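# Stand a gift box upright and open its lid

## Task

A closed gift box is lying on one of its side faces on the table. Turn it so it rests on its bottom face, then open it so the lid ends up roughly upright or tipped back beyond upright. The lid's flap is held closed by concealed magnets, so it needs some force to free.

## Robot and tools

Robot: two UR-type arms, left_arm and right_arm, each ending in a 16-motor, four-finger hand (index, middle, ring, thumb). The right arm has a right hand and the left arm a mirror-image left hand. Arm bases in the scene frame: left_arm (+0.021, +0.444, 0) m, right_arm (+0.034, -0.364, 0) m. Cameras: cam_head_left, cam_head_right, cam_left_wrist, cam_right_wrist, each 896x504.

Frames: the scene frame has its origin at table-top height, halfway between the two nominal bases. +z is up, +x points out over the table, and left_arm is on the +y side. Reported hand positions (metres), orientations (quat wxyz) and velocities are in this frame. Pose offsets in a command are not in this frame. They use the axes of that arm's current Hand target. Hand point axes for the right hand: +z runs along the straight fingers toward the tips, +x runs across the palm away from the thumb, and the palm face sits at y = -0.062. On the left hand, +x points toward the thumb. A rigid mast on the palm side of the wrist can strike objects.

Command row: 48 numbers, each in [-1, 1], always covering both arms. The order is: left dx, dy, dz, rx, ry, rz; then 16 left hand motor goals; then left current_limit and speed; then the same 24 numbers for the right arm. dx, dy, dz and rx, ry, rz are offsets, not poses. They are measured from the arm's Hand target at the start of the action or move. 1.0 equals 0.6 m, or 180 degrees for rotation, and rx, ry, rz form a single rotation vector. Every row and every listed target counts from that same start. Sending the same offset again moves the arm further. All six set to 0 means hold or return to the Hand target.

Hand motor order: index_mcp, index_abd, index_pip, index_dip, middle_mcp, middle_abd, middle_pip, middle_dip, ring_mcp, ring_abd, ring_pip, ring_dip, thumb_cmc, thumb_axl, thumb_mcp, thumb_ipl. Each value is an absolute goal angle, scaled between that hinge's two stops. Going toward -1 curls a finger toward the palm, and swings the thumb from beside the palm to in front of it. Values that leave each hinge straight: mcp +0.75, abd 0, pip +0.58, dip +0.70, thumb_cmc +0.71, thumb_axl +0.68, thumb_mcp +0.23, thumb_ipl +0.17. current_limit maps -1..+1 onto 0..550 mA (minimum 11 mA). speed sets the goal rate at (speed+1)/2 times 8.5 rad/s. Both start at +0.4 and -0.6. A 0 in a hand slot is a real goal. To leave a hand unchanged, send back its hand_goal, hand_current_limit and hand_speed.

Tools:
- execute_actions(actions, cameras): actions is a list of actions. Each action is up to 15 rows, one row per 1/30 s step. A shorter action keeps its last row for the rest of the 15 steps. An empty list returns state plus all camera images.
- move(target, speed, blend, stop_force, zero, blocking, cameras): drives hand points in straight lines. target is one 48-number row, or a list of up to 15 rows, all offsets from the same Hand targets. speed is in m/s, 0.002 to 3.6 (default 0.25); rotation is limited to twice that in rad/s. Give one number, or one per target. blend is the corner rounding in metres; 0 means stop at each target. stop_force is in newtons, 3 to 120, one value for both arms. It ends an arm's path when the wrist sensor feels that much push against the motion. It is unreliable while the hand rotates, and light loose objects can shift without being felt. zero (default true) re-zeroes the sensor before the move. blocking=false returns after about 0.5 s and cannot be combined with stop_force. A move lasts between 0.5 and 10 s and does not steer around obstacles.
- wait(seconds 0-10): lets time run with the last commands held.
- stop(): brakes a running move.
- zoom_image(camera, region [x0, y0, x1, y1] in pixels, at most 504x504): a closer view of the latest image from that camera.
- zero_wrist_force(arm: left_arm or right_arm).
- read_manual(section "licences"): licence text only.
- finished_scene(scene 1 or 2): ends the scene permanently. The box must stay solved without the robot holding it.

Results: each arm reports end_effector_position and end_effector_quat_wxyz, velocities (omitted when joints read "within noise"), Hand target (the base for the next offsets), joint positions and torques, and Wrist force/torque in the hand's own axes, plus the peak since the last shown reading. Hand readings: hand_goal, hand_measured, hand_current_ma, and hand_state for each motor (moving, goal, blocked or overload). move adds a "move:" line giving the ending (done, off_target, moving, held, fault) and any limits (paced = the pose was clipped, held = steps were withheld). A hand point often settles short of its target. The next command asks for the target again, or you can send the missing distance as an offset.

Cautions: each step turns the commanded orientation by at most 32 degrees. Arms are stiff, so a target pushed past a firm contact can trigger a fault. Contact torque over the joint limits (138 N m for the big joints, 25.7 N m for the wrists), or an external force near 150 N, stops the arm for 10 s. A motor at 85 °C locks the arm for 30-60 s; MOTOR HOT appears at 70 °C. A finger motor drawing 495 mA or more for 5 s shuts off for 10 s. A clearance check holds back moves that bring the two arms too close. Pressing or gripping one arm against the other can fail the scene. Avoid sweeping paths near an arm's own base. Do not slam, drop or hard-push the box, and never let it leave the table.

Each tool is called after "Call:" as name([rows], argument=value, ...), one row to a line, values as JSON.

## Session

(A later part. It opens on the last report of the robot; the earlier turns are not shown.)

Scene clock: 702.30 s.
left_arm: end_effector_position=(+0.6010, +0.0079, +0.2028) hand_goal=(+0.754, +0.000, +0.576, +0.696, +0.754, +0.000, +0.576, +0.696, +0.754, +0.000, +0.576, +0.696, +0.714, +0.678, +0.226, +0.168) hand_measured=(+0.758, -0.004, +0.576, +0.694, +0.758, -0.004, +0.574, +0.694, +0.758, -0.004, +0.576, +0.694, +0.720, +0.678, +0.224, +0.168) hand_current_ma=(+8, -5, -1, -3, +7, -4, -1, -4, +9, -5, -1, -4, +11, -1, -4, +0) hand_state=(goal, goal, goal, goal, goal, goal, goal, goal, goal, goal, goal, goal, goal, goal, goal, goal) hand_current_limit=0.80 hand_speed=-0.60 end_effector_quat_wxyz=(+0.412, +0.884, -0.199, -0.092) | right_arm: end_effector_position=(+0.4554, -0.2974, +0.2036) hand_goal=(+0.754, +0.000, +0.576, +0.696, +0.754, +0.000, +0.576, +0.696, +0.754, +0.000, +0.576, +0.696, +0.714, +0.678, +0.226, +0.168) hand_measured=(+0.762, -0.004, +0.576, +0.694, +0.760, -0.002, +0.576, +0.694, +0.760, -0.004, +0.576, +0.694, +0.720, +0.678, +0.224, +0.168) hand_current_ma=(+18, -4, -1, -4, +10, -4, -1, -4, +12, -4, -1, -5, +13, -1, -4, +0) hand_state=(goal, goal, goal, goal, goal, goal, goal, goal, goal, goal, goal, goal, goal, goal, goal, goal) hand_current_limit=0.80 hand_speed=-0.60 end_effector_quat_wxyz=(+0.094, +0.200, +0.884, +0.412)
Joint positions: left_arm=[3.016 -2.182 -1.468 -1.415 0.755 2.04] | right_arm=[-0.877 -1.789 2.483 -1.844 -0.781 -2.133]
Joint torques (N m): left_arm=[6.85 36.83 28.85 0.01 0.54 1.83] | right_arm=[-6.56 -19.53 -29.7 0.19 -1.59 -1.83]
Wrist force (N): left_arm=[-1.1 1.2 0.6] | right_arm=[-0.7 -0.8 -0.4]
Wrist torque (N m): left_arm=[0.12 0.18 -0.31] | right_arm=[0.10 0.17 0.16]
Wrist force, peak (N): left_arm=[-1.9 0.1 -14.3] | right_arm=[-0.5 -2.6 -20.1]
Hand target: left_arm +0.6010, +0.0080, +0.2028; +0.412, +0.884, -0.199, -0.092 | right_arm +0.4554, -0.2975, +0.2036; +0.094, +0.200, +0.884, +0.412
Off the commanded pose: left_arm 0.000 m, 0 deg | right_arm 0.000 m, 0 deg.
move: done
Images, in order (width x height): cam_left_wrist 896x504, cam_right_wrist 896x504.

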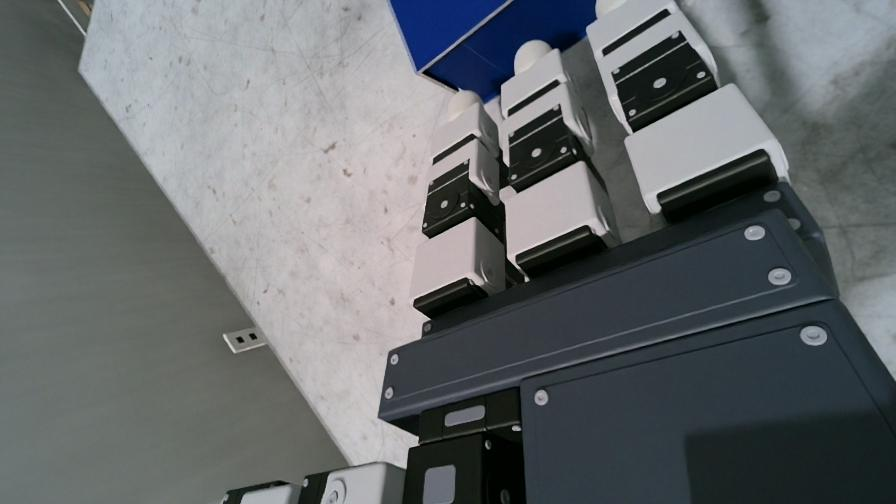

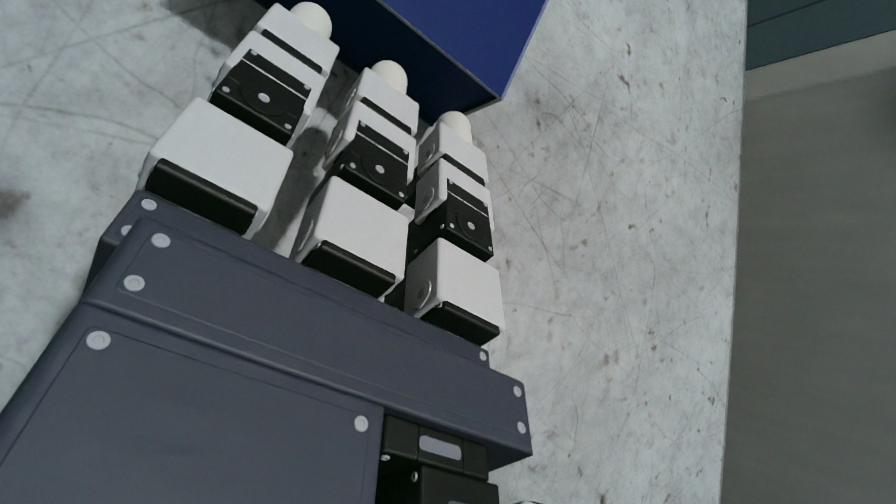

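Call:
move(target=[0.025,-0.0268,0.0225,0,0,0,0.754,-0.17,0.576,0.696,0.754,0,0.576,0.696,0.754,0,0.576,0.696,0.714,0.678,0.226,0.168,0.9,-0.8,-0.025,-0.0268,0.0225,0,0,0,0.754,-0.17,0.576,0.696,0.754,0,0.576,0.696,0.754,0,0.576,0.696,0.714,0.678,0.226,0.168,0.9,-0.8], speed=0.04)

Call:
move(target=[0,0.0375,0.0447,0,0,0,0.754,-0.17,0.576,0.696,0.754,0,0.576,0.696,0.754,0,0.576,0.696,0.714,0.678,0.226,0.168,0.9,-0.8,0,0.0375,0.0447,0,0,0,0.754,-0.17,0.576,0.696,0.754,0,0.576,0.696,0.754,0,0.576,0.696,0.714,0.678,0.226,0.168,0.9,-0.8], speed=0.006, stop_force=5, cameras=["cam_right_wrist","cam_left_wrist"])

Call:
zoom_image(camera="cam_right_wrist", region=[250, 0, 600, 200])

Call:
zoom_image(camera="cam_left_wrist", region=[350, 0, 700, 200])

Scene clock: 759.90 s.
left_arm: end_effector_position=(+0.6146, +0.0016, +0.1819) hand_goal=(+0.754, -0.170, +0.576, +0.696, +0.754, +0.000, +0.576, +0.696, +0.754, +0.000, +0.576, +0.696, +0.714, +0.678, +0.226, +0.168) hand_measured=(+0.758, -0.166, +0.576, +0.694, +0.758, -0.004, +0.574, +0.694, +0.758, -0.004, +0.576, +0.694, +0.720, +0.678, +0.224, +0.168) hand_current_ma=(+8, +6, -1, -3, +7, -4, -1, -4, +9, -5, -1, -4, +11, -1, -4, +0) hand_state=(goal, goal, goal, goal, goal, goal, goal, goal, goal, goal, goal, goal, goal, goal, goal, goal) hand_current_limit=0.90 hand_speed=-0.80 end_effector_quat_wxyz=(+0.412, +0.884, -0.199, -0.092) | right_arm: end_effector_position=(+0.4689, -0.3039, +0.1827) hand_goal=(+0.754, -0.170, +0.576, +0.696, +0.754, +0.000, +0.576, +0.696, +0.754, +0.000, +0.576, +0.696, +0.714, +0.678, +0.226, +0.168) hand_measured=(+0.762, -0.166, +0.576, +0.694, +0.760, -0.002, +0.576, +0.694, +0.760, -0.002, +0.576, +0.694, +0.720, +0.678, +0.224, +0.168) hand_current_ma=(+18, +6, -1, -4, +10, -4, -1, -4, +12, -4, -1, -5, +13, -1, -4, +0) hand_state=(goal, goal, goal, goal, goal, goal, goal, goal, goal, goal, goal, goal, goal, goal, goal, goal) hand_current_limit=0.90 hand_speed=-0.80 end_effector_quat_wxyz=(+0.094, +0.200, +0.884, +0.412)
Joint positions: left_arm=[3.009 -2.238 -1.433 -1.387 0.752 2.031] | right_arm=[-0.859 -1.687 2.483 -1.963 -0.774 -2.11]
Joint torques (N m): left_arm=[-5.56 38.26 28.97 4.37 -2.9 -0.95] | right_arm=[6.85 1.95 -28.21 -3.51 4.41 2.12]
Wrist force (N): left_arm=[-0.8 1.1 0.5] | right_arm=[-0.7 -1.1 -0.1]
Wrist torque (N m): left_arm=[0.12 0.15 -0.12] | right_arm=[0.01 0.15 0.00]
Wrist force, peak (N): left_arm=[-1.2 1.6 0.7] | right_arm=[-0.7 -1.3 -0.2]
Hand target: left_arm +0.6146, +0.0016, +0.1818; +0.412, +0.884, -0.199, -0.092 | right_arm +0.4689, -0.3039, +0.1827; +0.094, +0.200, +0.884, +0.412
Off the commanded pose: left_arm 0.000 m, 0 deg | right_arm 0.000 m, 0 deg.
move: done

Scene clock: 764.73 s.
left_arm: end_effector_position=(+0.6052, -0.0182, +0.1819) hand_goal=(+0.754, -0.170, +0.576, +0.696, +0.754, +0.000, +0.576, +0.696, +0.754, +0.000, +0.576, +0.696, +0.714, +0.678, +0.226, +0.168) hand_measured=(+0.758, -0.166, +0.576, +0.694, +0.760, -0.004, +0.576, +0.694, +0.762, -0.004, +0.576, +0.694, +0.720, +0.678, +0.224, +0.168) hand_current_ma=(+8, +6, -1, -3, +12, -4, -1, -4, +14, -5, -1, -4, +11, -1, -4, +0) hand_state=(goal, goal, goal, goal, goal, goal, goal, goal, goal, goal, goal, goal, goal, goal, goal, goal) hand_current_limit=0.90 hand_speed=-0.80 end_effector_quat_wxyz=(+0.412, +0.884, -0.199, -0.092) | right_arm: end_effector_position=(+0.4783, -0.2844, +0.1827) hand_goal=(+0.754, -0.170, +0.576, +0.696, +0.754, +0.000, +0.576, +0.696, +0.754, +0.000, +0.576, +0.696, +0.714, +0.678, +0.226, +0.168) hand_measured=(+0.762, -0.166, +0.576, +0.694, +0.760, -0.002, +0.576, +0.694, +0.762, -0.002, +0.576, +0.694, +0.720, +0.678, +0.224, +0.168) hand_current_ma=(+18, +6, -1, -4, +15, -3, +0, -4, +15, -3, +0, -4, +13, -1, -4, +0) hand_state=(goal, goal, goal, goal, goal, goal, goal, goal, goal, goal, goal, goal, goal, goal, goal, goal) hand_current_limit=0.90 hand_speed=-0.80 end_effector_quat_wxyz=(+0.094, +0.200, +0.884, +0.412)
Joint positions: left_arm=[2.979 -2.235 -1.447 -1.345 0.743 1.989] | right_arm=[-0.795 -1.672 2.493 -2.05 -0.75 -2.023]
Joint torques (N m): left_arm=[3.95 47.57 26.68 -0.15 -0.04 1.82] | right_arm=[-3.78 -21.91 -21.05 0.31 -1.21 -1.93]
Wrist force (N): left_arm=[-0.8 1.4 -5.8] | right_arm=[-0.5 -0.8 -8.4]
Wrist torque (N m): left_arm=[0.59 -0.22 -0.23] | right_arm=[0.67 0.58 0.01]
Wrist force, peak (N): left_arm=[-1.4 1.3 -8.7] | right_arm=[-0.2 -1.0 -11.9]
Hand target: left_arm +0.6053, -0.0182, +0.1819; +0.412, +0.884, -0.199, -0.092 (not the last commanded pose) | right_arm +0.4783, -0.2844, +0.1827; +0.094, +0.200, +0.884, +0.412 (not the last commanded pose)
Off the commanded pose: left_arm 0.013 m, 0 deg | right_arm 0.013 m, 0 deg.
move: contact (left_arm, right_arm)
Images, in order (width x height): cam_left_wrist 896x504, cam_right_wrist 896x504.

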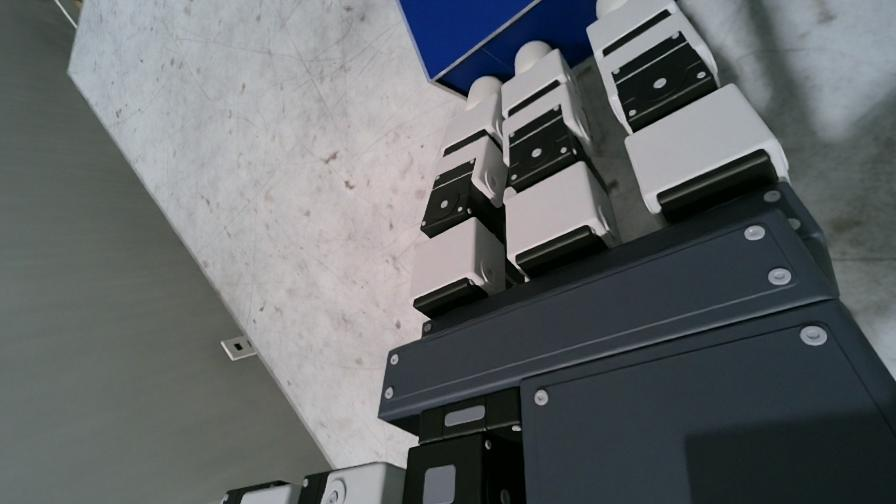

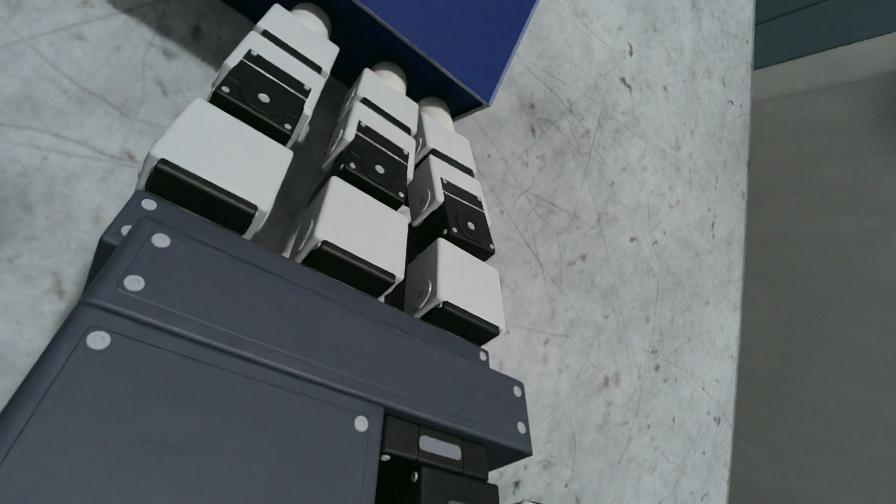

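Scaled by 1.440 from the camera's 896x504 image, which has a finer 1280x720 frame.

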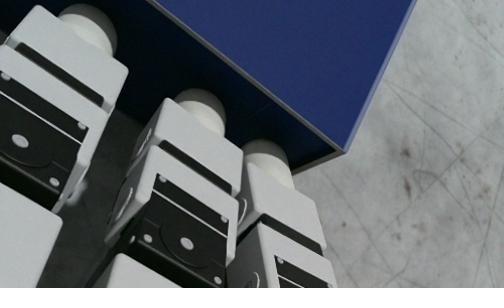

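Scaled by 1.440 from the camera's 896x504 image, which has a finer 1280x720 frame.

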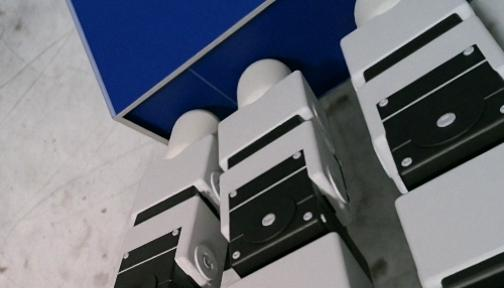

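Call:
move(target=[0,0,0,0,0,0,0.754,0.35,0.576,0.696,0.754,0,0.576,0.696,0.754,0,0.576,0.696,0.714,0.678,0.226,0.168,0.75,-0.9,0,0,0,0,0,0,0.754,0.35,0.576,0.696,0.754,0,0.576,0.696,0.754,0,0.576,0.696,0.714,0.678,0.226,0.168,0.75,-0.9], cameras=["cam_head_left","cam_right_wrist","cam_left_wrist"])

Call:
zoom_image(camera="cam_right_wrist", region=[250, 0, 600, 200])

Call:
zoom_image(camera="cam_left_wrist", region=[350, 0, 700, 200])

Scene clock: 777.83 s.
left_arm: end_effector_position=(+0.6053, -0.0182, +0.1819) hand_goal=(+0.754, +0.350, +0.576, +0.696, +0.754, +0.000, +0.576, +0.696, +0.754, +0.000, +0.576, +0.696, +0.714, +0.678, +0.226, +0.168) hand_measured=(+0.762, +0.344, +0.576, +0.694, +0.760, +0.000, +0.576, +0.694, +0.762, +0.000, +0.576, +0.694, +0.720, +0.678, +0.224, +0.168) hand_current_ma=(+14, -9, +1, -2, +12, +0, -1, -4, +14, +0, -1, -4, +11, -1, -4, +0) hand_state=(goal, goal, goal, goal, goal, goal, goal, goal, goal, goal, goal, goal, goal, goal, goal, goal) hand_current_limit=0.75 hand_speed=-0.90 end_effector_quat_wxyz=(+0.412, +0.884, -0.199, -0.092) | right_arm: end_effector_position=(+0.4783, -0.2844, +0.1827) hand_goal=(+0.754, +0.350, +0.576, +0.696, +0.754, +0.000, +0.576, +0.696, +0.754, +0.000, +0.576, +0.696, +0.714, +0.678, +0.226, +0.168) hand_measured=(+0.764, +0.344, +0.578, +0.696, +0.760, +0.002, +0.576, +0.694, +0.762, +0.002, +0.576, +0.694, +0.720, +0.678, +0.224, +0.168) hand_current_ma=(+25, -9, +4, -1, +15, +1, +0, -4, +15, +1, +0, -4, +13, -1, -4, +0) hand_state=(goal, goal, goal, goal, goal, goal, goal, goal, goal, goal, goal, goal, goal, goal, goal, goal) hand_current_limit=0.75 hand_speed=-0.90 end_effector_quat_wxyz=(+0.094, +0.200, +0.884, +0.412)
Joint positions: left_arm=[2.979 -2.235 -1.447 -1.345 0.743 1.989] | right_arm=[-0.795 -1.672 2.493 -2.05 -0.75 -2.023]
Joint torques (N m): left_arm=[1.08 35.03 26.37 1.27 -0.2 1.76] | right_arm=[-3.65 -22.03 -25.42 -1.93 0.09 -1.75]
Wrist force (N): left_arm=[-0.8 1.1 -5.9] | right_arm=[-1.1 -0.9 -7.4]
Wrist torque (N m): left_arm=[0.59 -0.19 -0.24] | right_arm=[0.57 0.51 -0.02]
Wrist force, peak (N): left_arm=[-1.7 1.5 -7.0] | right_arm=[2.1 -1.2 -9.2]
Hand target: left_arm +0.6053, -0.0182, +0.1819; +0.412, +0.884, -0.199, -0.092 | right_arm +0.4783, -0.2844, +0.1827; +0.094, +0.200, +0.884, +0.412
Off the commanded pose: left_arm 0.000 m, 0 deg | right_arm 0.000 m, 0 deg.
move: done
Images, in order (width x height): cam_head_left 896x504, cam_left_wrist 896x504, cam_right_wrist 896x504.

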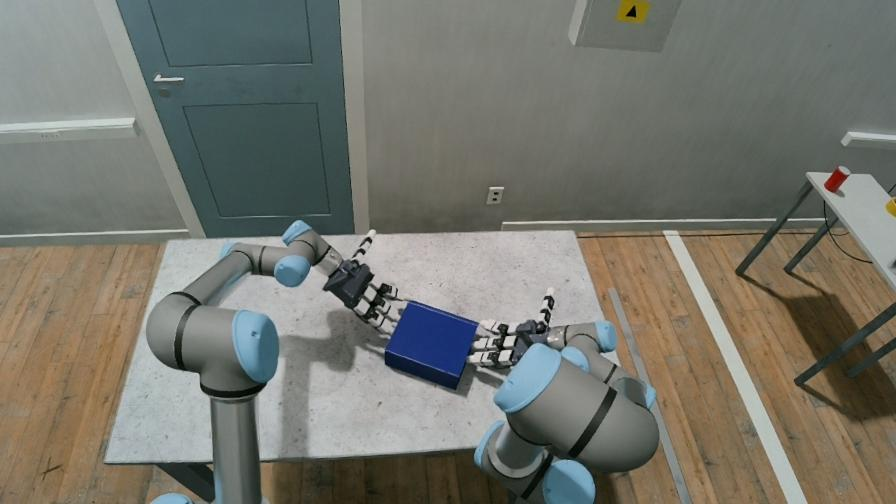

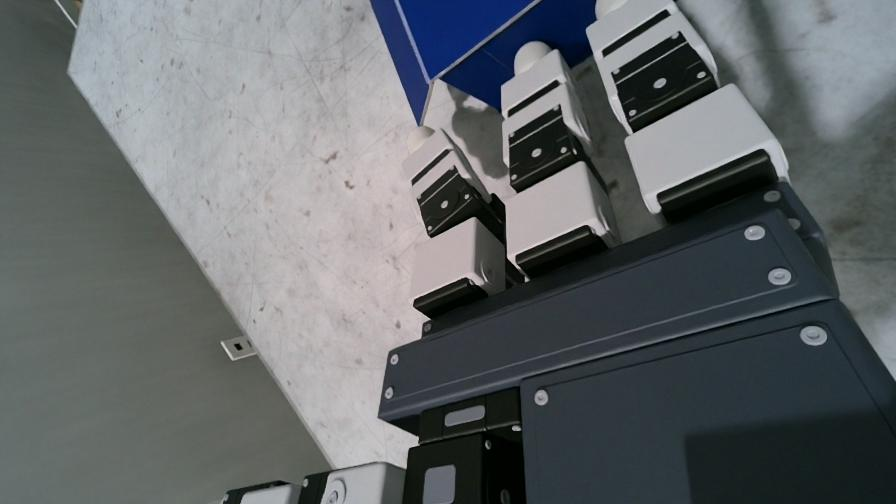

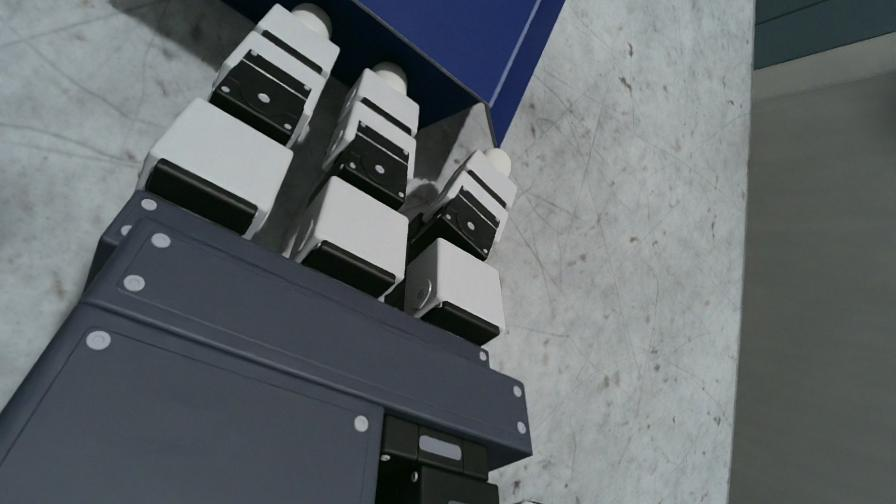

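Scaled by 1.440 from the camera's 896x504 image, which has a finer 1280x720 frame.

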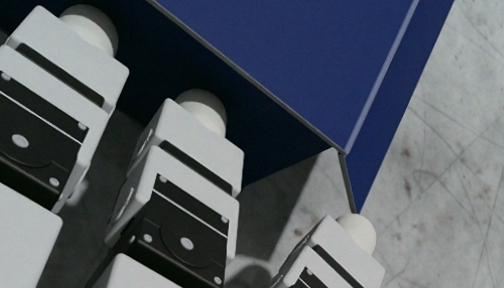

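Scaled by 1.440 from the camera's 896x504 image, which has a finer 1280x720 frame.

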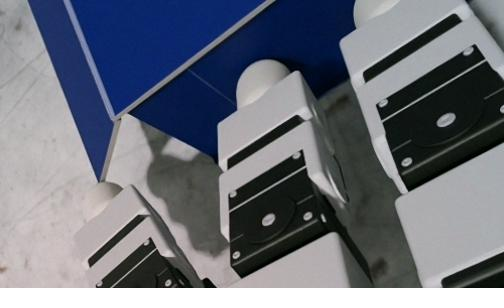

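Call:
move(target=[0,0,0,0,0,0,0.5,0.35,0.576,0.696,0.754,0,0.576,0.696,0.754,0,0.576,0.696,0.714,0.678,0.226,0.168,0.75,-0.95,0,0,0,0,0,0,0.5,0.35,0.576,0.696,0.754,0,0.576,0.696,0.754,0,0.576,0.696,0.714,0.678,0.226,0.168,0.75,-0.95], cameras=["cam_head_left","cam_right_wrist","cam_left_wrist"])

Call:
zoom_image(camera="cam_right_wrist", region=[250, 0, 600, 200])

Call:
zoom_image(camera="cam_left_wrist", region=[350, 0, 700, 200])

Call:
zoom_image(camera="cam_head_left", region=[340, 260, 520, 410])

Scene clock: 792.67 s.
left_arm: end_effector_position=(+0.6053, -0.0182, +0.1819) hand_goal=(+0.500, +0.350, +0.576, +0.696, +0.754, +0.000, +0.576, +0.696, +0.754, +0.000, +0.576, +0.696, +0.714, +0.678, +0.226, +0.168) hand_measured=(+0.520, +0.352, +0.582, +0.700, +0.760, +0.000, +0.576, +0.694, +0.762, +0.000, +0.576, +0.694, +0.720, +0.678, +0.224, +0.168) hand_current_ma=(+48, +3, +11, +5, +12, +0, -1, -4, +14, +0, -1, -4, +11, -1, -4, +0) hand_state=(goal, goal, goal, goal, goal, goal, goal, goal, goal, goal, goal, goal, goal, goal, goal, goal) hand_current_limit=0.75 hand_speed=-0.95 end_effector_quat_wxyz=(+0.412, +0.884, -0.199, -0.092) | right_arm: end_effector_position=(+0.4783, -0.2844, +0.1827) hand_goal=(+0.500, +0.350, +0.576, +0.696, +0.754, +0.000, +0.576, +0.696, +0.754, +0.000, +0.576, +0.696, +0.714, +0.678, +0.226, +0.168) hand_measured=(+0.520, +0.350, +0.580, +0.696, +0.760, +0.002, +0.576, +0.694, +0.762, +0.002, +0.576, +0.694, +0.720, +0.678, +0.224, +0.168) hand_current_ma=(+57, +0, +5, +0, +15, +1, +0, -4, +15, +1, +0, -4, +13, -1, -4, +0) hand_state=(blocked, goal, goal, goal, goal, goal, goal, goal, goal, goal, goal, goal, goal, goal, goal, goal) hand_current_limit=0.75 hand_speed=-0.95 end_effector_quat_wxyz=(+0.094, +0.200, +0.884, +0.412)
Joint positions: left_arm=[2.979 -2.235 -1.447 -1.345 0.743 1.989] | right_arm=[-0.795 -1.672 2.493 -2.05 -0.75 -2.023]
Joint torques (N m): left_arm=[-9.19 35.9 27.36 3.11 -0.64 1.38] | right_arm=[-4.1 -21.38 -25.41 -2.9 3.67 -1.47]
Wrist force (N): left_arm=[-0.8 0.7 -5.2] | right_arm=[-0.9 -1.5 -7.1]
Wrist torque (N m): left_arm=[0.58 -0.21 -0.23] | right_arm=[0.59 0.51 -0.02]
Wrist force, peak (N): left_arm=[-0.7 0.4 -6.9] | right_arm=[-1.2 -0.8 -8.1]
Hand target: left_arm +0.6053, -0.0182, +0.1819; +0.412, +0.884, -0.199, -0.092 | right_arm +0.4783, -0.2844, +0.1827; +0.094, +0.200, +0.884, +0.412
Off the commanded pose: left_arm 0.000 m, 0 deg | right_arm 0.000 m, 0 deg.
move: done
Images, in order (width x height): cam_head_left 896x504, cam_left_wrist 896x504, cam_right_wrist 896x504.

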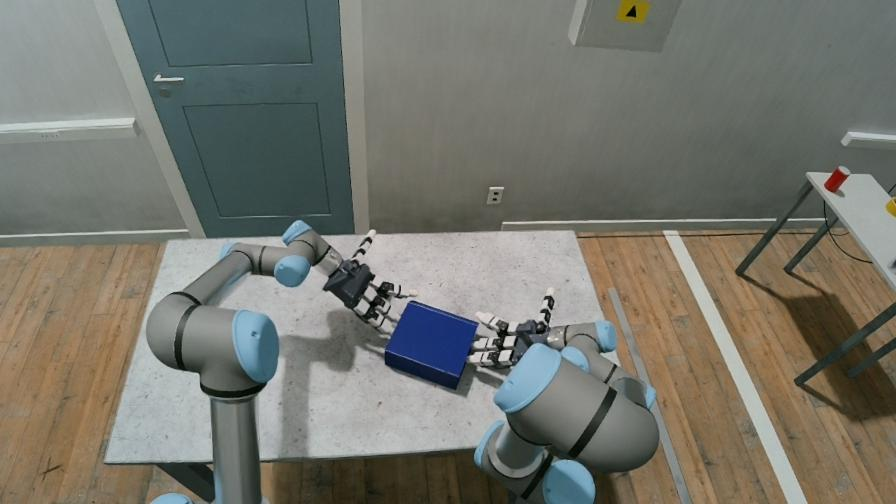

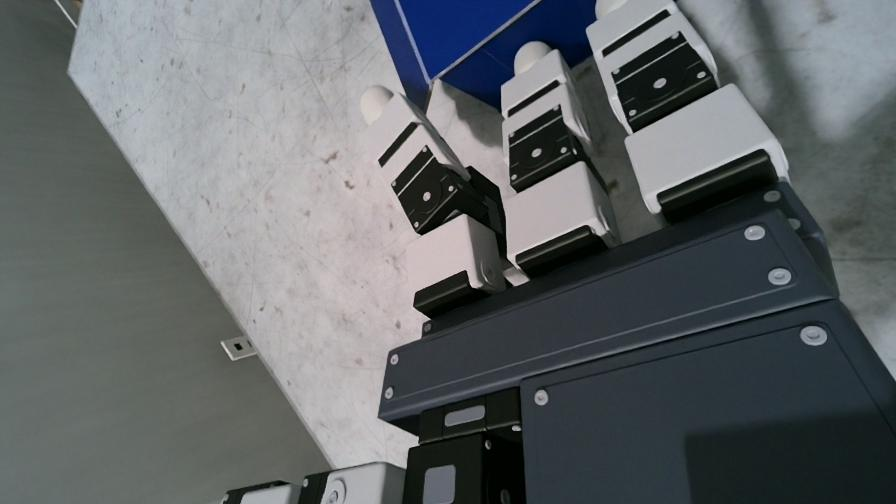

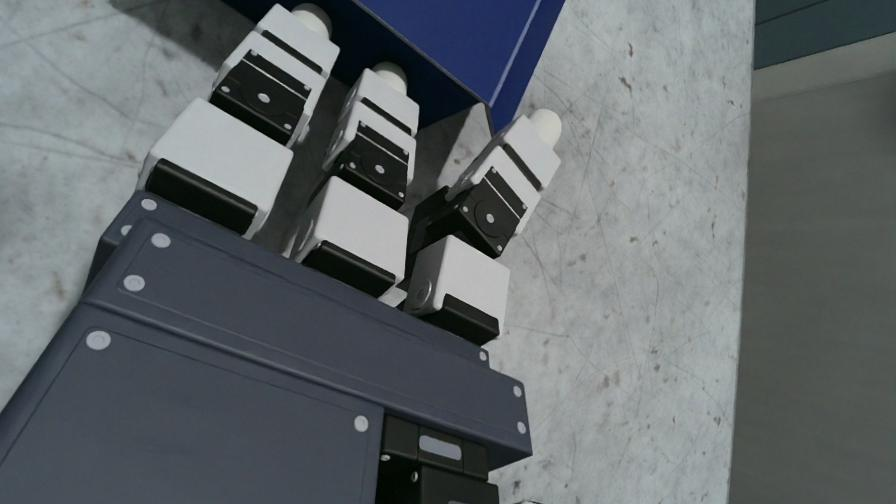

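Scaled by 1.440 from the camera's 896x504 image, which has a finer 1280x720 frame.

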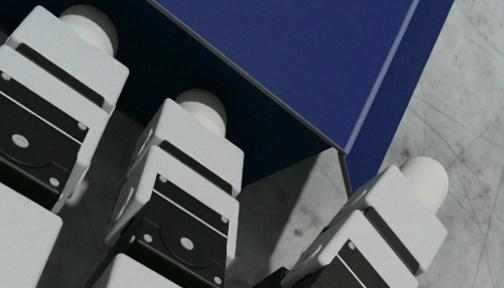

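Scaled by 1.440 from the camera's 896x504 image, which has a finer 1280x720 frame.

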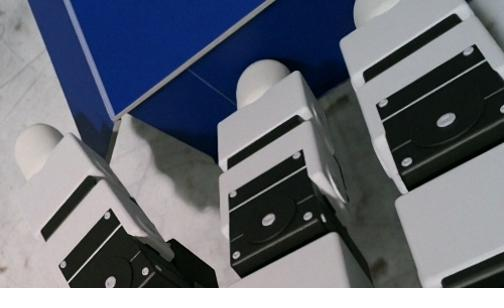

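Scaled by 2.800 from the camera's 896x504 image, which has a finer 1280x720 frame.

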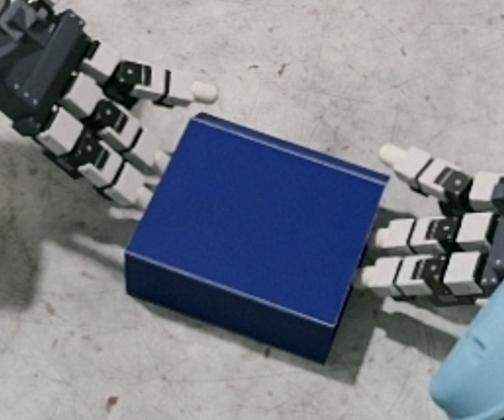

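Call:
move(target=[0,-0.032,-0.038,0,0,0,0.5,0.35,0.576,0.696,0.754,0,0.576,0.696,0.754,0,0.576,0.696,0.714,0.678,0.226,0.168,0.6,-0.8,0,-0.032,-0.038,0,0,0,0.5,0.35,0.576,0.696,0.754,0,0.576,0.696,0.754,0,0.576,0.696,0.714,0.678,0.226,0.168,0.6,-0.8], speed=0.04)

Call:
move(target=[0,0,0,0,0,0,0.754,0,0.576,0.696,0.754,0,0.576,0.696,0.754,0,0.576,0.696,0.714,0.678,0.226,0.168,0.6,-0.8,0,0,0,0,0,0,0.754,0,0.576,0.696,0.754,0,0.576,0.696,0.754,0,0.576,0.696,0.714,0.678,0.226,0.168,0.6,-0.8], cameras=["cam_head_left","cam_right_wrist","cam_left_wrist"])

Call:
zoom_image(camera="cam_right_wrist", region=[250, 0, 600, 200])

Call:
zoom_image(camera="cam_left_wrist", region=[350, 0, 700, 200])

Call:
zoom_image(camera="cam_head_left", region=[340, 260, 520, 410])

Scene clock: 809.77 s.
left_arm: end_effector_position=(+0.6180, +0.0087, +0.1818) hand_goal=(+0.500, +0.350, +0.576, +0.696, +0.754, +0.000, +0.576, +0.696, +0.754, +0.000, +0.576, +0.696, +0.714, +0.678, +0.226, +0.168) hand_measured=(+0.518, +0.352, +0.582, +0.700, +0.760, +0.000, +0.576, +0.694, +0.762, +0.000, +0.576, +0.694, +0.720, +0.678, +0.224, +0.168) hand_current_ma=(+47, +3, +11, +5, +12, +0, -1, -4, +14, +0, -1, -4, +11, -1, -4, +0) hand_state=(goal, goal, goal, goal, goal, goal, goal, goal, goal, goal, goal, goal, goal, goal, goal, goal) hand_current_limit=0.60 hand_speed=-0.80 end_effector_quat_wxyz=(+0.412, +0.884, -0.199, -0.092) | right_arm: end_effector_position=(+0.4655, -0.3112, +0.1826) hand_goal=(+0.500, +0.350, +0.576, +0.696, +0.754, +0.000, +0.576, +0.696, +0.754, +0.000, +0.576, +0.696, +0.714, +0.678, +0.226, +0.168) hand_measured=(+0.520, +0.350, +0.580, +0.696, +0.760, +0.002, +0.576, +0.694, +0.762, +0.002, +0.576, +0.694, +0.720, +0.678, +0.224, +0.168) hand_current_ma=(+56, +0, +5, +0, +15, +1, +0, -4, +15, +1, +0, -4, +13, -1, -4, +0) hand_state=(blocked, goal, goal, goal, goal, goal, goal, goal, goal, goal, goal, goal, goal, goal, goal, goal) hand_current_limit=0.60 hand_speed=-0.80 end_effector_quat_wxyz=(+0.094, +0.200, +0.884, +0.412)
Joint positions: left_arm=[3.02 -2.24 -1.427 -1.402 0.756 2.045] | right_arm=[-0.883 -1.69 2.479 -1.934 -0.783 -2.141]
Joint torques (N m): left_arm=[7.53 38.51 28.62 -0.06 0.09 1.45] | right_arm=[-6.56 -23.08 -28.02 0.32 -1.67 -1.9]
Wrist force (N): left_arm=[-0.7 1.1 0.6] | right_arm=[-0.8 -0.9 -0.3]
Wrist torque (N m): left_arm=[0.13 0.12 -0.27] | right_arm=[0.05 0.21 0.16]
Wrist force, peak (N): left_arm=[-0.9 1.5 -6.1] | right_arm=[-1.1 -0.8 -7.9]
Hand target: left_arm +0.6180, +0.0087, +0.1818; +0.412, +0.884, -0.199, -0.092 | right_arm +0.4654, -0.3113, +0.1826; +0.094, +0.200, +0.884, +0.412
Off the commanded pose: left_arm 0.000 m, 0 deg | right_arm 0.000 m, 0 deg.
move: done

Scene clock: 810.47 s.
left_arm: end_effector_position=(+0.6180, +0.0087, +0.1818) hand_goal=(+0.754, +0.000, +0.576, +0.696, +0.754, +0.000, +0.576, +0.696, +0.754, +0.000, +0.576, +0.696, +0.714, +0.678, +0.226, +0.168) hand_measured=(+0.758, +0.004, +0.582, +0.700, +0.760, +0.000, +0.576, +0.694, +0.762, +0.000, +0.576, +0.694, +0.720, +0.678, +0.224, +0.168) hand_current_ma=(+7, +4, +10, +5, +12, +0, -1, -4, +14, +0, -1, -4, +11, -1, -4, +0) hand_state=(goal, goal, goal, goal, goal, goal, goal, goal, goal, goal, goal, goal, goal, goal, goal, goal) hand_current_limit=0.60 hand_speed=-0.80 end_effector_quat_wxyz=(+0.412, +0.884, -0.199, -0.092) | right_arm: end_effector_position=(+0.4654, -0.3113, +0.1826) hand_goal=(+0.754, +0.000, +0.576, +0.696, +0.754, +0.000, +0.576, +0.696, +0.754, +0.000, +0.576, +0.696, +0.714, +0.678, +0.226, +0.168) hand_measured=(+0.758, +0.004, +0.580, +0.696, +0.760, +0.002, +0.576, +0.694, +0.762, +0.002, +0.576, +0.694, +0.720, +0.678, +0.224, +0.168) hand_current_ma=(+9, +4, +5, +0, +15, +1, +0, -4, +15, +1, +0, -4, +13, -1, -4, +0) hand_state=(goal, goal, goal, goal, goal, goal, goal, goal, goal, goal, goal, goal, goal, goal, goal, goal) hand_current_limit=0.60 hand_speed=-0.80 end_effector_quat_wxyz=(+0.094, +0.200, +0.884, +0.412)
Joint positions: left_arm=[3.02 -2.24 -1.427 -1.402 0.756 2.046] | right_arm=[-0.883 -1.69 2.479 -1.933 -0.783 -2.141]
Joint torques (N m): left_arm=[7.03 39.26 29.02 -0.14 0.29 1.65] | right_arm=[-6.75 -22.56 -28.31 0.32 -1.61 -1.86]
Wrist force (N): left_arm=[-0.8 1.2 0.7] | right_arm=[-0.8 -0.9 -0.8]
Wrist torque (N m): left_arm=[0.10 0.15 -0.28] | right_arm=[0.06 0.20 0.16]
Wrist force, peak (N): left_arm=[-1.1 1.2 0.8] | right_arm=[-0.8 -1.2 -0.4]
Hand target: left_arm +0.6180, +0.0087, +0.1818; +0.412, +0.884, -0.199, -0.092 | right_arm +0.4654, -0.3113, +0.1826; +0.094, +0.200, +0.884, +0.412
Off the commanded pose: left_arm 0.000 m, 0 deg | right_arm 0.000 m, 0 deg.
move: done
Images, in order (width x height): cam_head_left 896x504, cam_left_wrist 896x504, cam_right_wrist 896x504.

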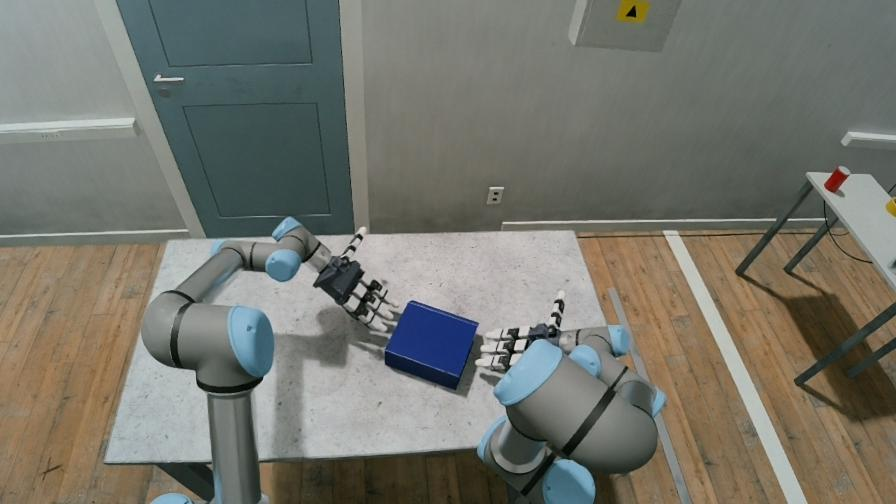

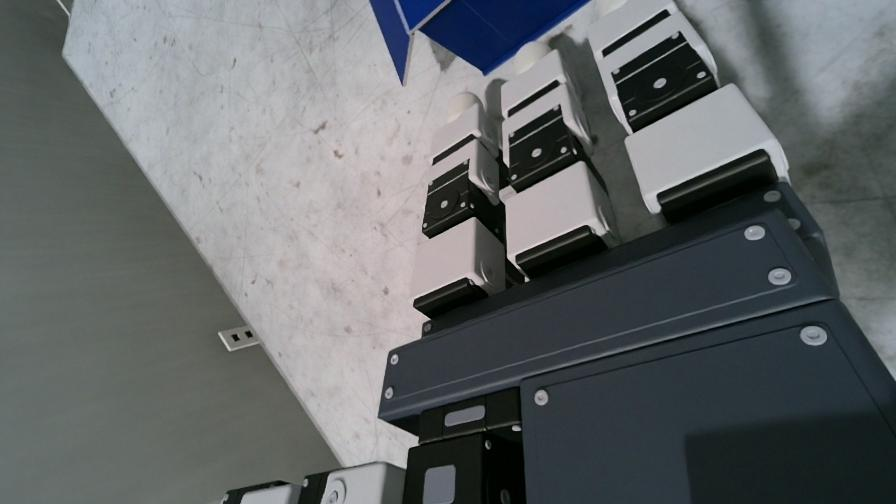

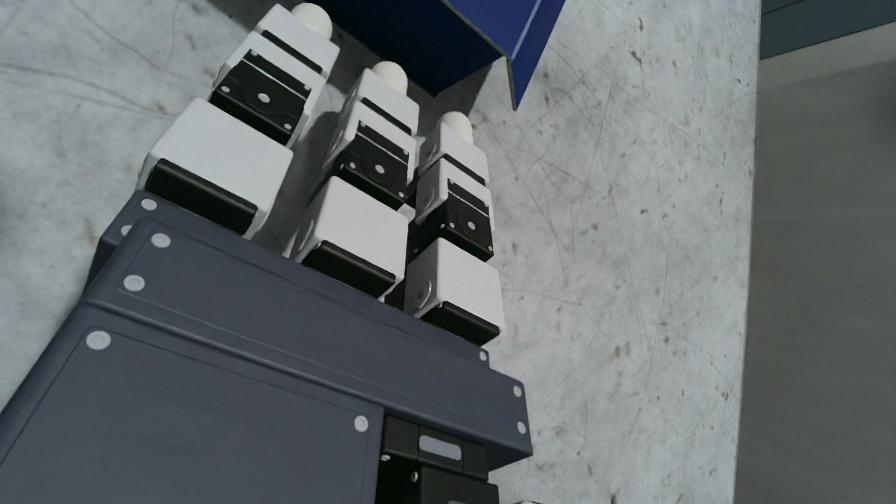

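Scaled by 1.440 from the camera's 896x504 image, which has a finer 1280x720 frame.

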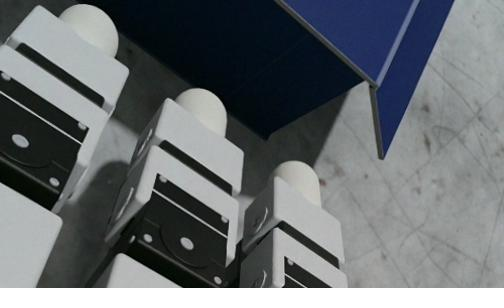

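Scaled by 1.440 from the camera's 896x504 image, which has a finer 1280x720 frame.

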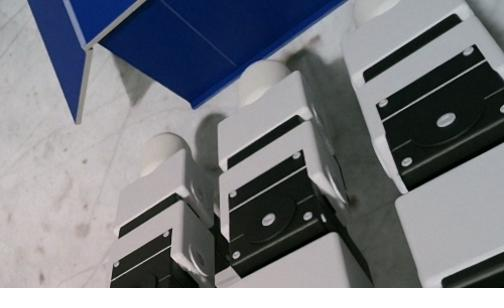

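Scaled by 2.800 from the camera's 896x504 image, which has a finer 1280x720 frame.

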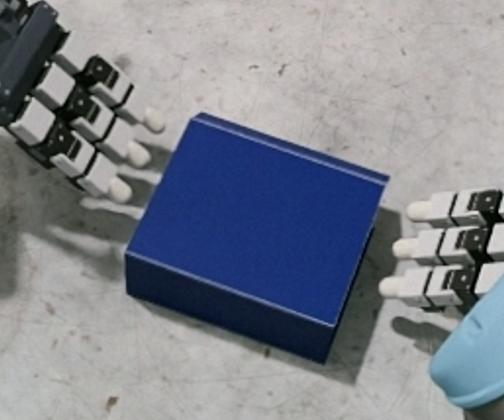

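Call:
move(target=[-0.02,0,0,0,0,0,0.754,0,0.576,0.696,0.754,0,0.576,0.696,0.754,0,0.576,0.696,0.714,0.678,0.226,0.168,0.6,-0.8,0.02,0,0,0,0,0,0.754,0,0.576,0.696,0.754,0,0.576,0.696,0.754,0,0.576,0.696,0.714,0.678,0.226,0.168,0.6,-0.8], speed=0.04)

Call:
move(target=[0,0.043,0.051,0,0,0,0.754,0,0.576,0.696,0.754,0,0.576,0.696,0.754,0,0.576,0.696,0.714,0.678,0.226,0.168,0.6,-0.8,0,0.043,0.051,0,0,0,0.754,0,0.576,0.696,0.754,0,0.576,0.696,0.754,0,0.576,0.696,0.714,0.678,0.226,0.168,0.6,-0.8], speed=0.008, stop_force=3)

Call:
move(target=[0,-0.0016,-0.0019,0,0,0,0.754,0,0.576,0.696,0.754,0,0.576,0.696,0.754,0,0.576,0.696,0.714,0.678,0.226,0.168,0.6,-0.8,0,-0.0016,-0.0019,0,0,0,0.754,0,0.576,0.696,0.754,0,0.576,0.696,0.754,0,0.576,0.696,0.714,0.678,0.226,0.168,0.6,-0.8], speed=0.02)

Call:
move(target=[0,0.0511,-0.0429,0,0,0,0.754,0,0.576,0.696,0.754,0,0.576,0.696,0.754,0,0.576,0.696,0.714,0.678,0.226,0.168,0.6,-0.8,0,0.0511,-0.0429,0,0,0,0.754,0,0.576,0.696,0.754,0,0.576,0.696,0.754,0,0.576,0.696,0.714,0.678,0.226,0.168,0.6,-0.8], speed=0.02, cameras=["cam_head_left","cam_right_wrist","cam_left_wrist"])

Call:
zoom_image(camera="cam_head_left", region=[340, 260, 520, 410])

Scene clock: 834.70 s.
left_arm: end_effector_position=(+0.6072, +0.0138, +0.1818) hand_goal=(+0.754, +0.000, +0.576, +0.696, +0.754, +0.000, +0.576, +0.696, +0.754, +0.000, +0.576, +0.696, +0.714, +0.678, +0.226, +0.168) hand_measured=(+0.758, +0.004, +0.582, +0.700, +0.760, +0.000, +0.576, +0.694, +0.762, +0.000, +0.576, +0.694, +0.720, +0.678, +0.224, +0.168) hand_current_ma=(+7, +4, +9, +5, +12, +0, -1, -4, +14, +0, -1, -4, +11, -1, -4, +0) hand_state=(goal, goal, goal, goal, goal, goal, goal, goal, goal, goal, goal, goal, goal, goal, goal, goal) hand_current_limit=0.60 hand_speed=-0.80 end_effector_quat_wxyz=(+0.412, +0.884, -0.199, -0.092) | right_arm: end_effector_position=(+0.4547, -0.3062, +0.1826) hand_goal=(+0.754, +0.000, +0.576, +0.696, +0.754, +0.000, +0.576, +0.696, +0.754, +0.000, +0.576, +0.696, +0.714, +0.678, +0.226, +0.168) hand_measured=(+0.758, +0.004, +0.580, +0.696, +0.760, +0.002, +0.576, +0.694, +0.762, +0.002, +0.576, +0.694, +0.720, +0.678, +0.224, +0.168) hand_current_ma=(+9, +4, +5, +0, +15, +1, +0, -4, +15, +1, +0, -4, +13, -1, -4, +0) hand_state=(goal, goal, goal, goal, goal, goal, goal, goal, goal, goal, goal, goal, goal, goal, goal, goal) hand_current_limit=0.60 hand_speed=-0.80 end_effector_quat_wxyz=(+0.094, +0.200, +0.884, +0.412)
Joint positions: left_arm=[3.026 -2.215 -1.469 -1.39 0.758 2.053] | right_arm=[-0.898 -1.727 2.504 -1.908 -0.79 -2.16]
Joint torques (N m): left_arm=[7.56 64.34 6.04 4.37 0.39 1.82] | right_arm=[-7.05 -21.19 -8.94 0.28 -1.7 -1.73]
Wrist force (N): left_arm=[-0.8 1.3 0.5] | right_arm=[-0.8 -0.6 -0.5]
Wrist torque (N m): left_arm=[0.13 0.13 -0.28] | right_arm=[0.09 0.23 0.14]
Wrist force, peak (N): left_arm=[-1.1 1.5 0.7] | right_arm=[-0.7 -1.1 -0.6]
Hand target: left_arm +0.6072, +0.0139, +0.1818; +0.412, +0.884, -0.199, -0.092 | right_arm +0.4546, -0.3061, +0.1826; +0.094, +0.200, +0.884, +0.412
Off the commanded pose: left_arm 0.000 m, 0 deg | right_arm 0.000 m, 0 deg.
move: done

Scene clock: 839.80 s.
left_arm: end_effector_position=(+0.5944, -0.0130, +0.1819) hand_goal=(+0.754, +0.000, +0.576, +0.696, +0.754, +0.000, +0.576, +0.696, +0.754, +0.000, +0.576, +0.696, +0.714, +0.678, +0.226, +0.168) hand_measured=(+0.758, +0.004, +0.582, +0.700, +0.762, +0.000, +0.576, +0.694, +0.762, +0.000, +0.576, +0.694, +0.720, +0.678, +0.224, +0.168) hand_current_ma=(+8, +4, +9, +5, +14, +0, +0, -3, +17, -1, +0, -3, +11, -1, -4, +0) hand_state=(goal, goal, goal, goal, goal, goal, goal, goal, goal, goal, goal, goal, goal, goal, goal, goal) hand_current_limit=0.60 hand_speed=-0.80 end_effector_quat_wxyz=(+0.412, +0.884, -0.199, -0.092) | right_arm: end_effector_position=(+0.4674, -0.2792, +0.1827) hand_goal=(+0.754, +0.000, +0.576, +0.696, +0.754, +0.000, +0.576, +0.696, +0.754, +0.000, +0.576, +0.696, +0.714, +0.678, +0.226, +0.168) hand_measured=(+0.760, +0.002, +0.578, +0.696, +0.762, +0.000, +0.576, +0.694, +0.762, +0.000, +0.576, +0.694, +0.720, +0.678, +0.224, +0.168) hand_current_ma=(+12, +3, +5, +0, +17, +0, +0, -4, +18, +0, +0, -4, +13, -1, -4, +0) hand_state=(goal, goal, goal, goal, goal, goal, goal, goal, goal, goal, goal, goal, goal, goal, goal, goal) hand_current_limit=0.60 hand_speed=-0.80 end_effector_quat_wxyz=(+0.094, +0.200, +0.884, +0.412)
Joint positions: left_arm=[2.984 -2.21 -1.49 -1.332 0.744 1.996] | right_arm=[-0.807 -1.71 2.519 -2.027 -0.754 -2.039]
Joint torques (N m): left_arm=[5.31 38.57 28.24 -0.22 -0.01 1.8] | right_arm=[-4.47 -21.81 -26.24 0.42 -1.56 -1.79]
Wrist force (N): left_arm=[-0.8 1.1 -1.8] | right_arm=[-0.8 -1.2 -5.0]
Wrist torque (N m): left_arm=[0.32 -0.02 -0.27] | right_arm=[0.42 0.29 0.03]
Wrist force, peak (N): left_arm=[-1.1 1.3 -6.5] | right_arm=[-0.5 -1.2 -10.8]
Hand target: left_arm +0.5944, -0.0130, +0.1819; +0.412, +0.884, -0.199, -0.092 (not the last commanded pose) | right_arm +0.4674, -0.2792, +0.1827; +0.094, +0.200, +0.884, +0.412 (not the last commanded pose)
Off the commanded pose: left_arm 0.010 m, 0 deg | right_arm 0.010 m, 0 deg.
move: contact (left_arm, right_arm)

Scene clock: 840.50 s.
left_arm: end_effector_position=(+0.5950, -0.0118, +0.1819) hand_goal=(+0.754, +0.000, +0.576, +0.696, +0.754, +0.000, +0.576, +0.696, +0.754, +0.000, +0.576, +0.696, +0.714, +0.678, +0.226, +0.168) hand_measured=(+0.758, +0.004, +0.582, +0.700, +0.762, +0.000, +0.576, +0.694, +0.762, +0.000, +0.576, +0.694, +0.720, +0.678, +0.224, +0.168) hand_current_ma=(+8, +4, +9, +5, +14, +0, +0, -3, +17, -1, +0, -3, +11, -1, -4, +0) hand_state=(goal, goal, goal, goal, goal, goal, goal, goal, goal, goal, goal, goal, goal, goal, goal, goal) hand_current_limit=0.60 hand_speed=-0.80 end_effector_quat_wxyz=(+0.412, +0.884, -0.199, -0.092) | right_arm: end_effector_position=(+0.4668, -0.2805, +0.1827) hand_goal=(+0.754, +0.000, +0.576, +0.696, +0.754, +0.000, +0.576, +0.696, +0.754, +0.000, +0.576, +0.696, +0.714, +0.678, +0.226, +0.168) hand_measured=(+0.760, +0.002, +0.578, +0.696, +0.762, +0.000, +0.576, +0.694, +0.762, +0.000, +0.576, +0.694, +0.720, +0.678, +0.224, +0.168) hand_current_ma=(+12, +3, +5, +0, +17, +0, +0, -4, +18, +0, +0, -4, +13, -1, -4, +0) hand_state=(goal, goal, goal, goal, goal, goal, goal, goal, goal, goal, goal, goal, goal, goal, goal, goal) hand_current_limit=0.60 hand_speed=-0.80 end_effector_quat_wxyz=(+0.094, +0.200, +0.884, +0.412)
Joint positions: left_arm=[2.986 -2.21 -1.489 -1.335 0.745 1.998] | right_arm=[-0.811 -1.711 2.518 -2.021 -0.756 -2.045]
Joint torques (N m): left_arm=[7.38 36.64 29 0.16 0.3 2.1] | right_arm=[-6.22 -21.69 -28.31 -0.07 -1.64 -1.66]
Wrist force (N): left_arm=[-0.8 1.3 0.4] | right_arm=[-0.9 -0.7 -0.1]
Wrist torque (N m): left_arm=[0.13 0.12 -0.30] | right_arm=[0.04 0.22 0.12]
Wrist force, peak (N): left_arm=[-0.8 1.8 -2.2] | right_arm=[-1.3 -0.6 -5.5]
Hand target: left_arm +0.5951, -0.0117, +0.1819; +0.412, +0.884, -0.199, -0.092 | right_arm +0.4668, -0.2806, +0.1827; +0.094, +0.200, +0.884, +0.412
Off the commanded pose: left_arm 0.000 m, 0 deg | right_arm 0.000 m, 0 deg.
move: done

Scene clock: 842.97 s.
left_arm: end_effector_position=(+0.5950, -0.0117, +0.2218) hand_goal=(+0.754, +0.000, +0.576, +0.696, +0.754, +0.000, +0.576, +0.696, +0.754, +0.000, +0.576, +0.696, +0.714, +0.678, +0.226, +0.168) hand_measured=(+0.758, +0.004, +0.582, +0.700, +0.762, +0.000, +0.578, +0.696, +0.772, +0.000, +0.582, +0.698, +0.720, +0.678, +0.224, +0.168) hand_current_ma=(+8, +4, +9, +5, +17, +0, +3, -1, +43, -1, +9, +2, +11, -1, -4, +0) hand_state=(goal, goal, goal, goal, goal, goal, goal, goal, goal, goal, goal, goal, goal, goal, goal, goal) hand_current_limit=0.60 hand_speed=-0.80 end_effector_quat_wxyz=(+0.412, +0.884, -0.199, -0.092) | right_arm: end_effector_position=(+0.4668, -0.2806, +0.2227) hand_goal=(+0.754, +0.000, +0.576, +0.696, +0.754, +0.000, +0.576, +0.696, +0.754, +0.000, +0.576, +0.696, +0.714, +0.678, +0.226, +0.168) hand_measured=(+0.766, +0.002, +0.580, +0.696, +0.768, +0.000, +0.582, +0.698, +0.772, +0.000, +0.584, +0.700, +0.720, +0.678, +0.224, +0.168) hand_current_ma=(+28, +3, +5, +0, +34, -1, +10, +2, +50, +0, +17, +6, +13, -1, -4, +0) hand_state=(goal, goal, goal, goal, goal, goal, goal, goal, goal, goal, goal, goal, goal, goal, goal, goal) hand_current_limit=0.60 hand_speed=-0.80 end_effector_quat_wxyz=(+0.094, +0.200, +0.884, +0.412)
Joint positions: left_arm=[2.986 -2.164 -1.452 -1.419 0.745 1.998] | right_arm=[-0.811 -1.813 2.456 -1.856 -0.756 -2.045]
Joint torques (N m): left_arm=[7.04 64.08 28.99 -0.1 -2 1.3] | right_arm=[-5.96 -19.53 -30.83 0.24 -0.65 -1.77]
Wrist force (N): left_arm=[-1.0 0.5 0.8] | right_arm=[-0.3 -2.1 -0.2]
Wrist torque (N m): left_arm=[0.20 0.14 -0.28] | right_arm=[0.16 0.18 0.12]
Wrist force, peak (N): left_arm=[-1.1 1.4 0.7] | right_arm=[-0.3 -2.4 0.2]
Hand target: left_arm +0.5950, -0.0117, +0.2219; +0.412, +0.884, -0.199, -0.092 | right_arm +0.4668, -0.2806, +0.2227; +0.094, +0.200, +0.884, +0.412
Off the commanded pose: left_arm 0.000 m, 0 deg | right_arm 0.000 m, 0 deg.
move: done
Images, in order (width x height): cam_head_left 896x504, cam_left_wrist 896x504, cam_right_wrist 896x504.

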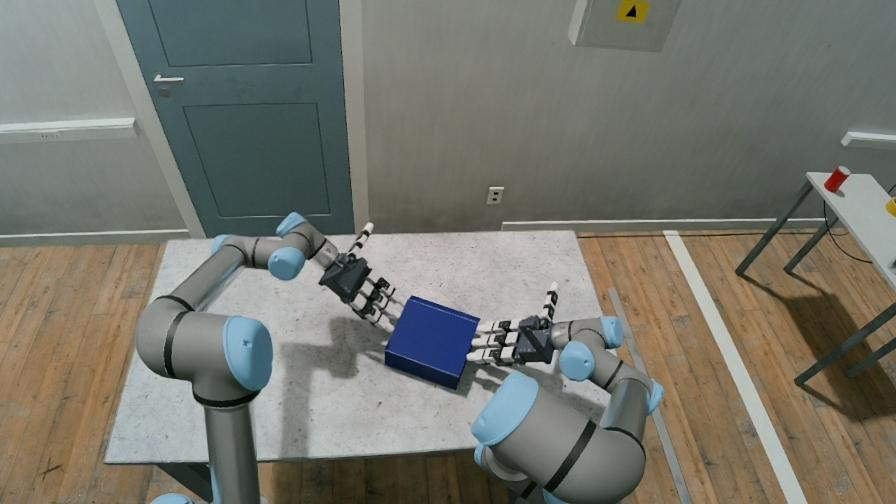

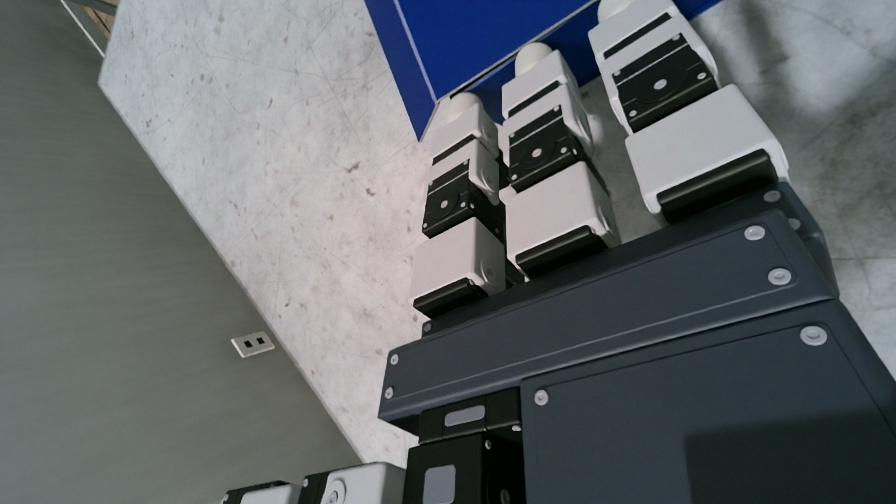

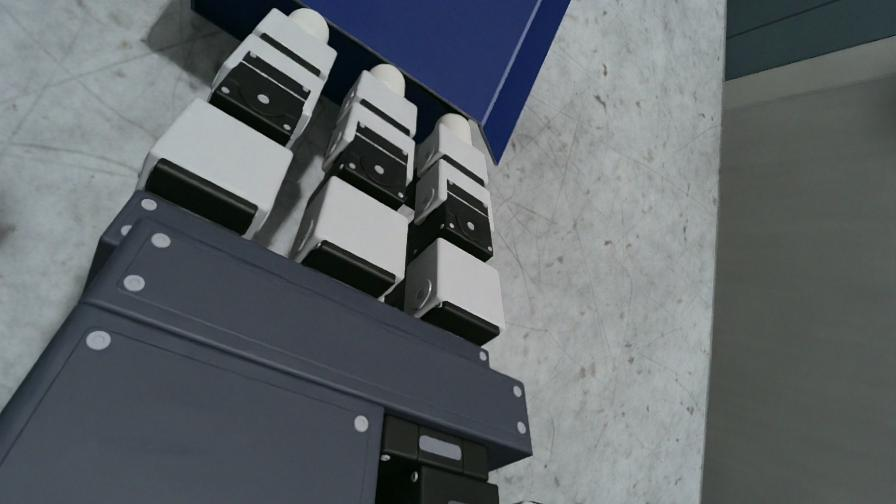

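Scaled by 2.800 from the camera's 896x504 image, which has a finer 1280x720 frame.

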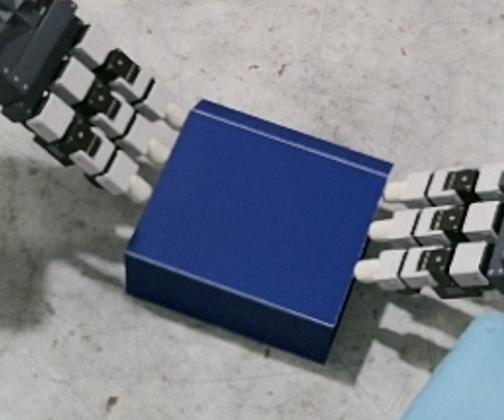

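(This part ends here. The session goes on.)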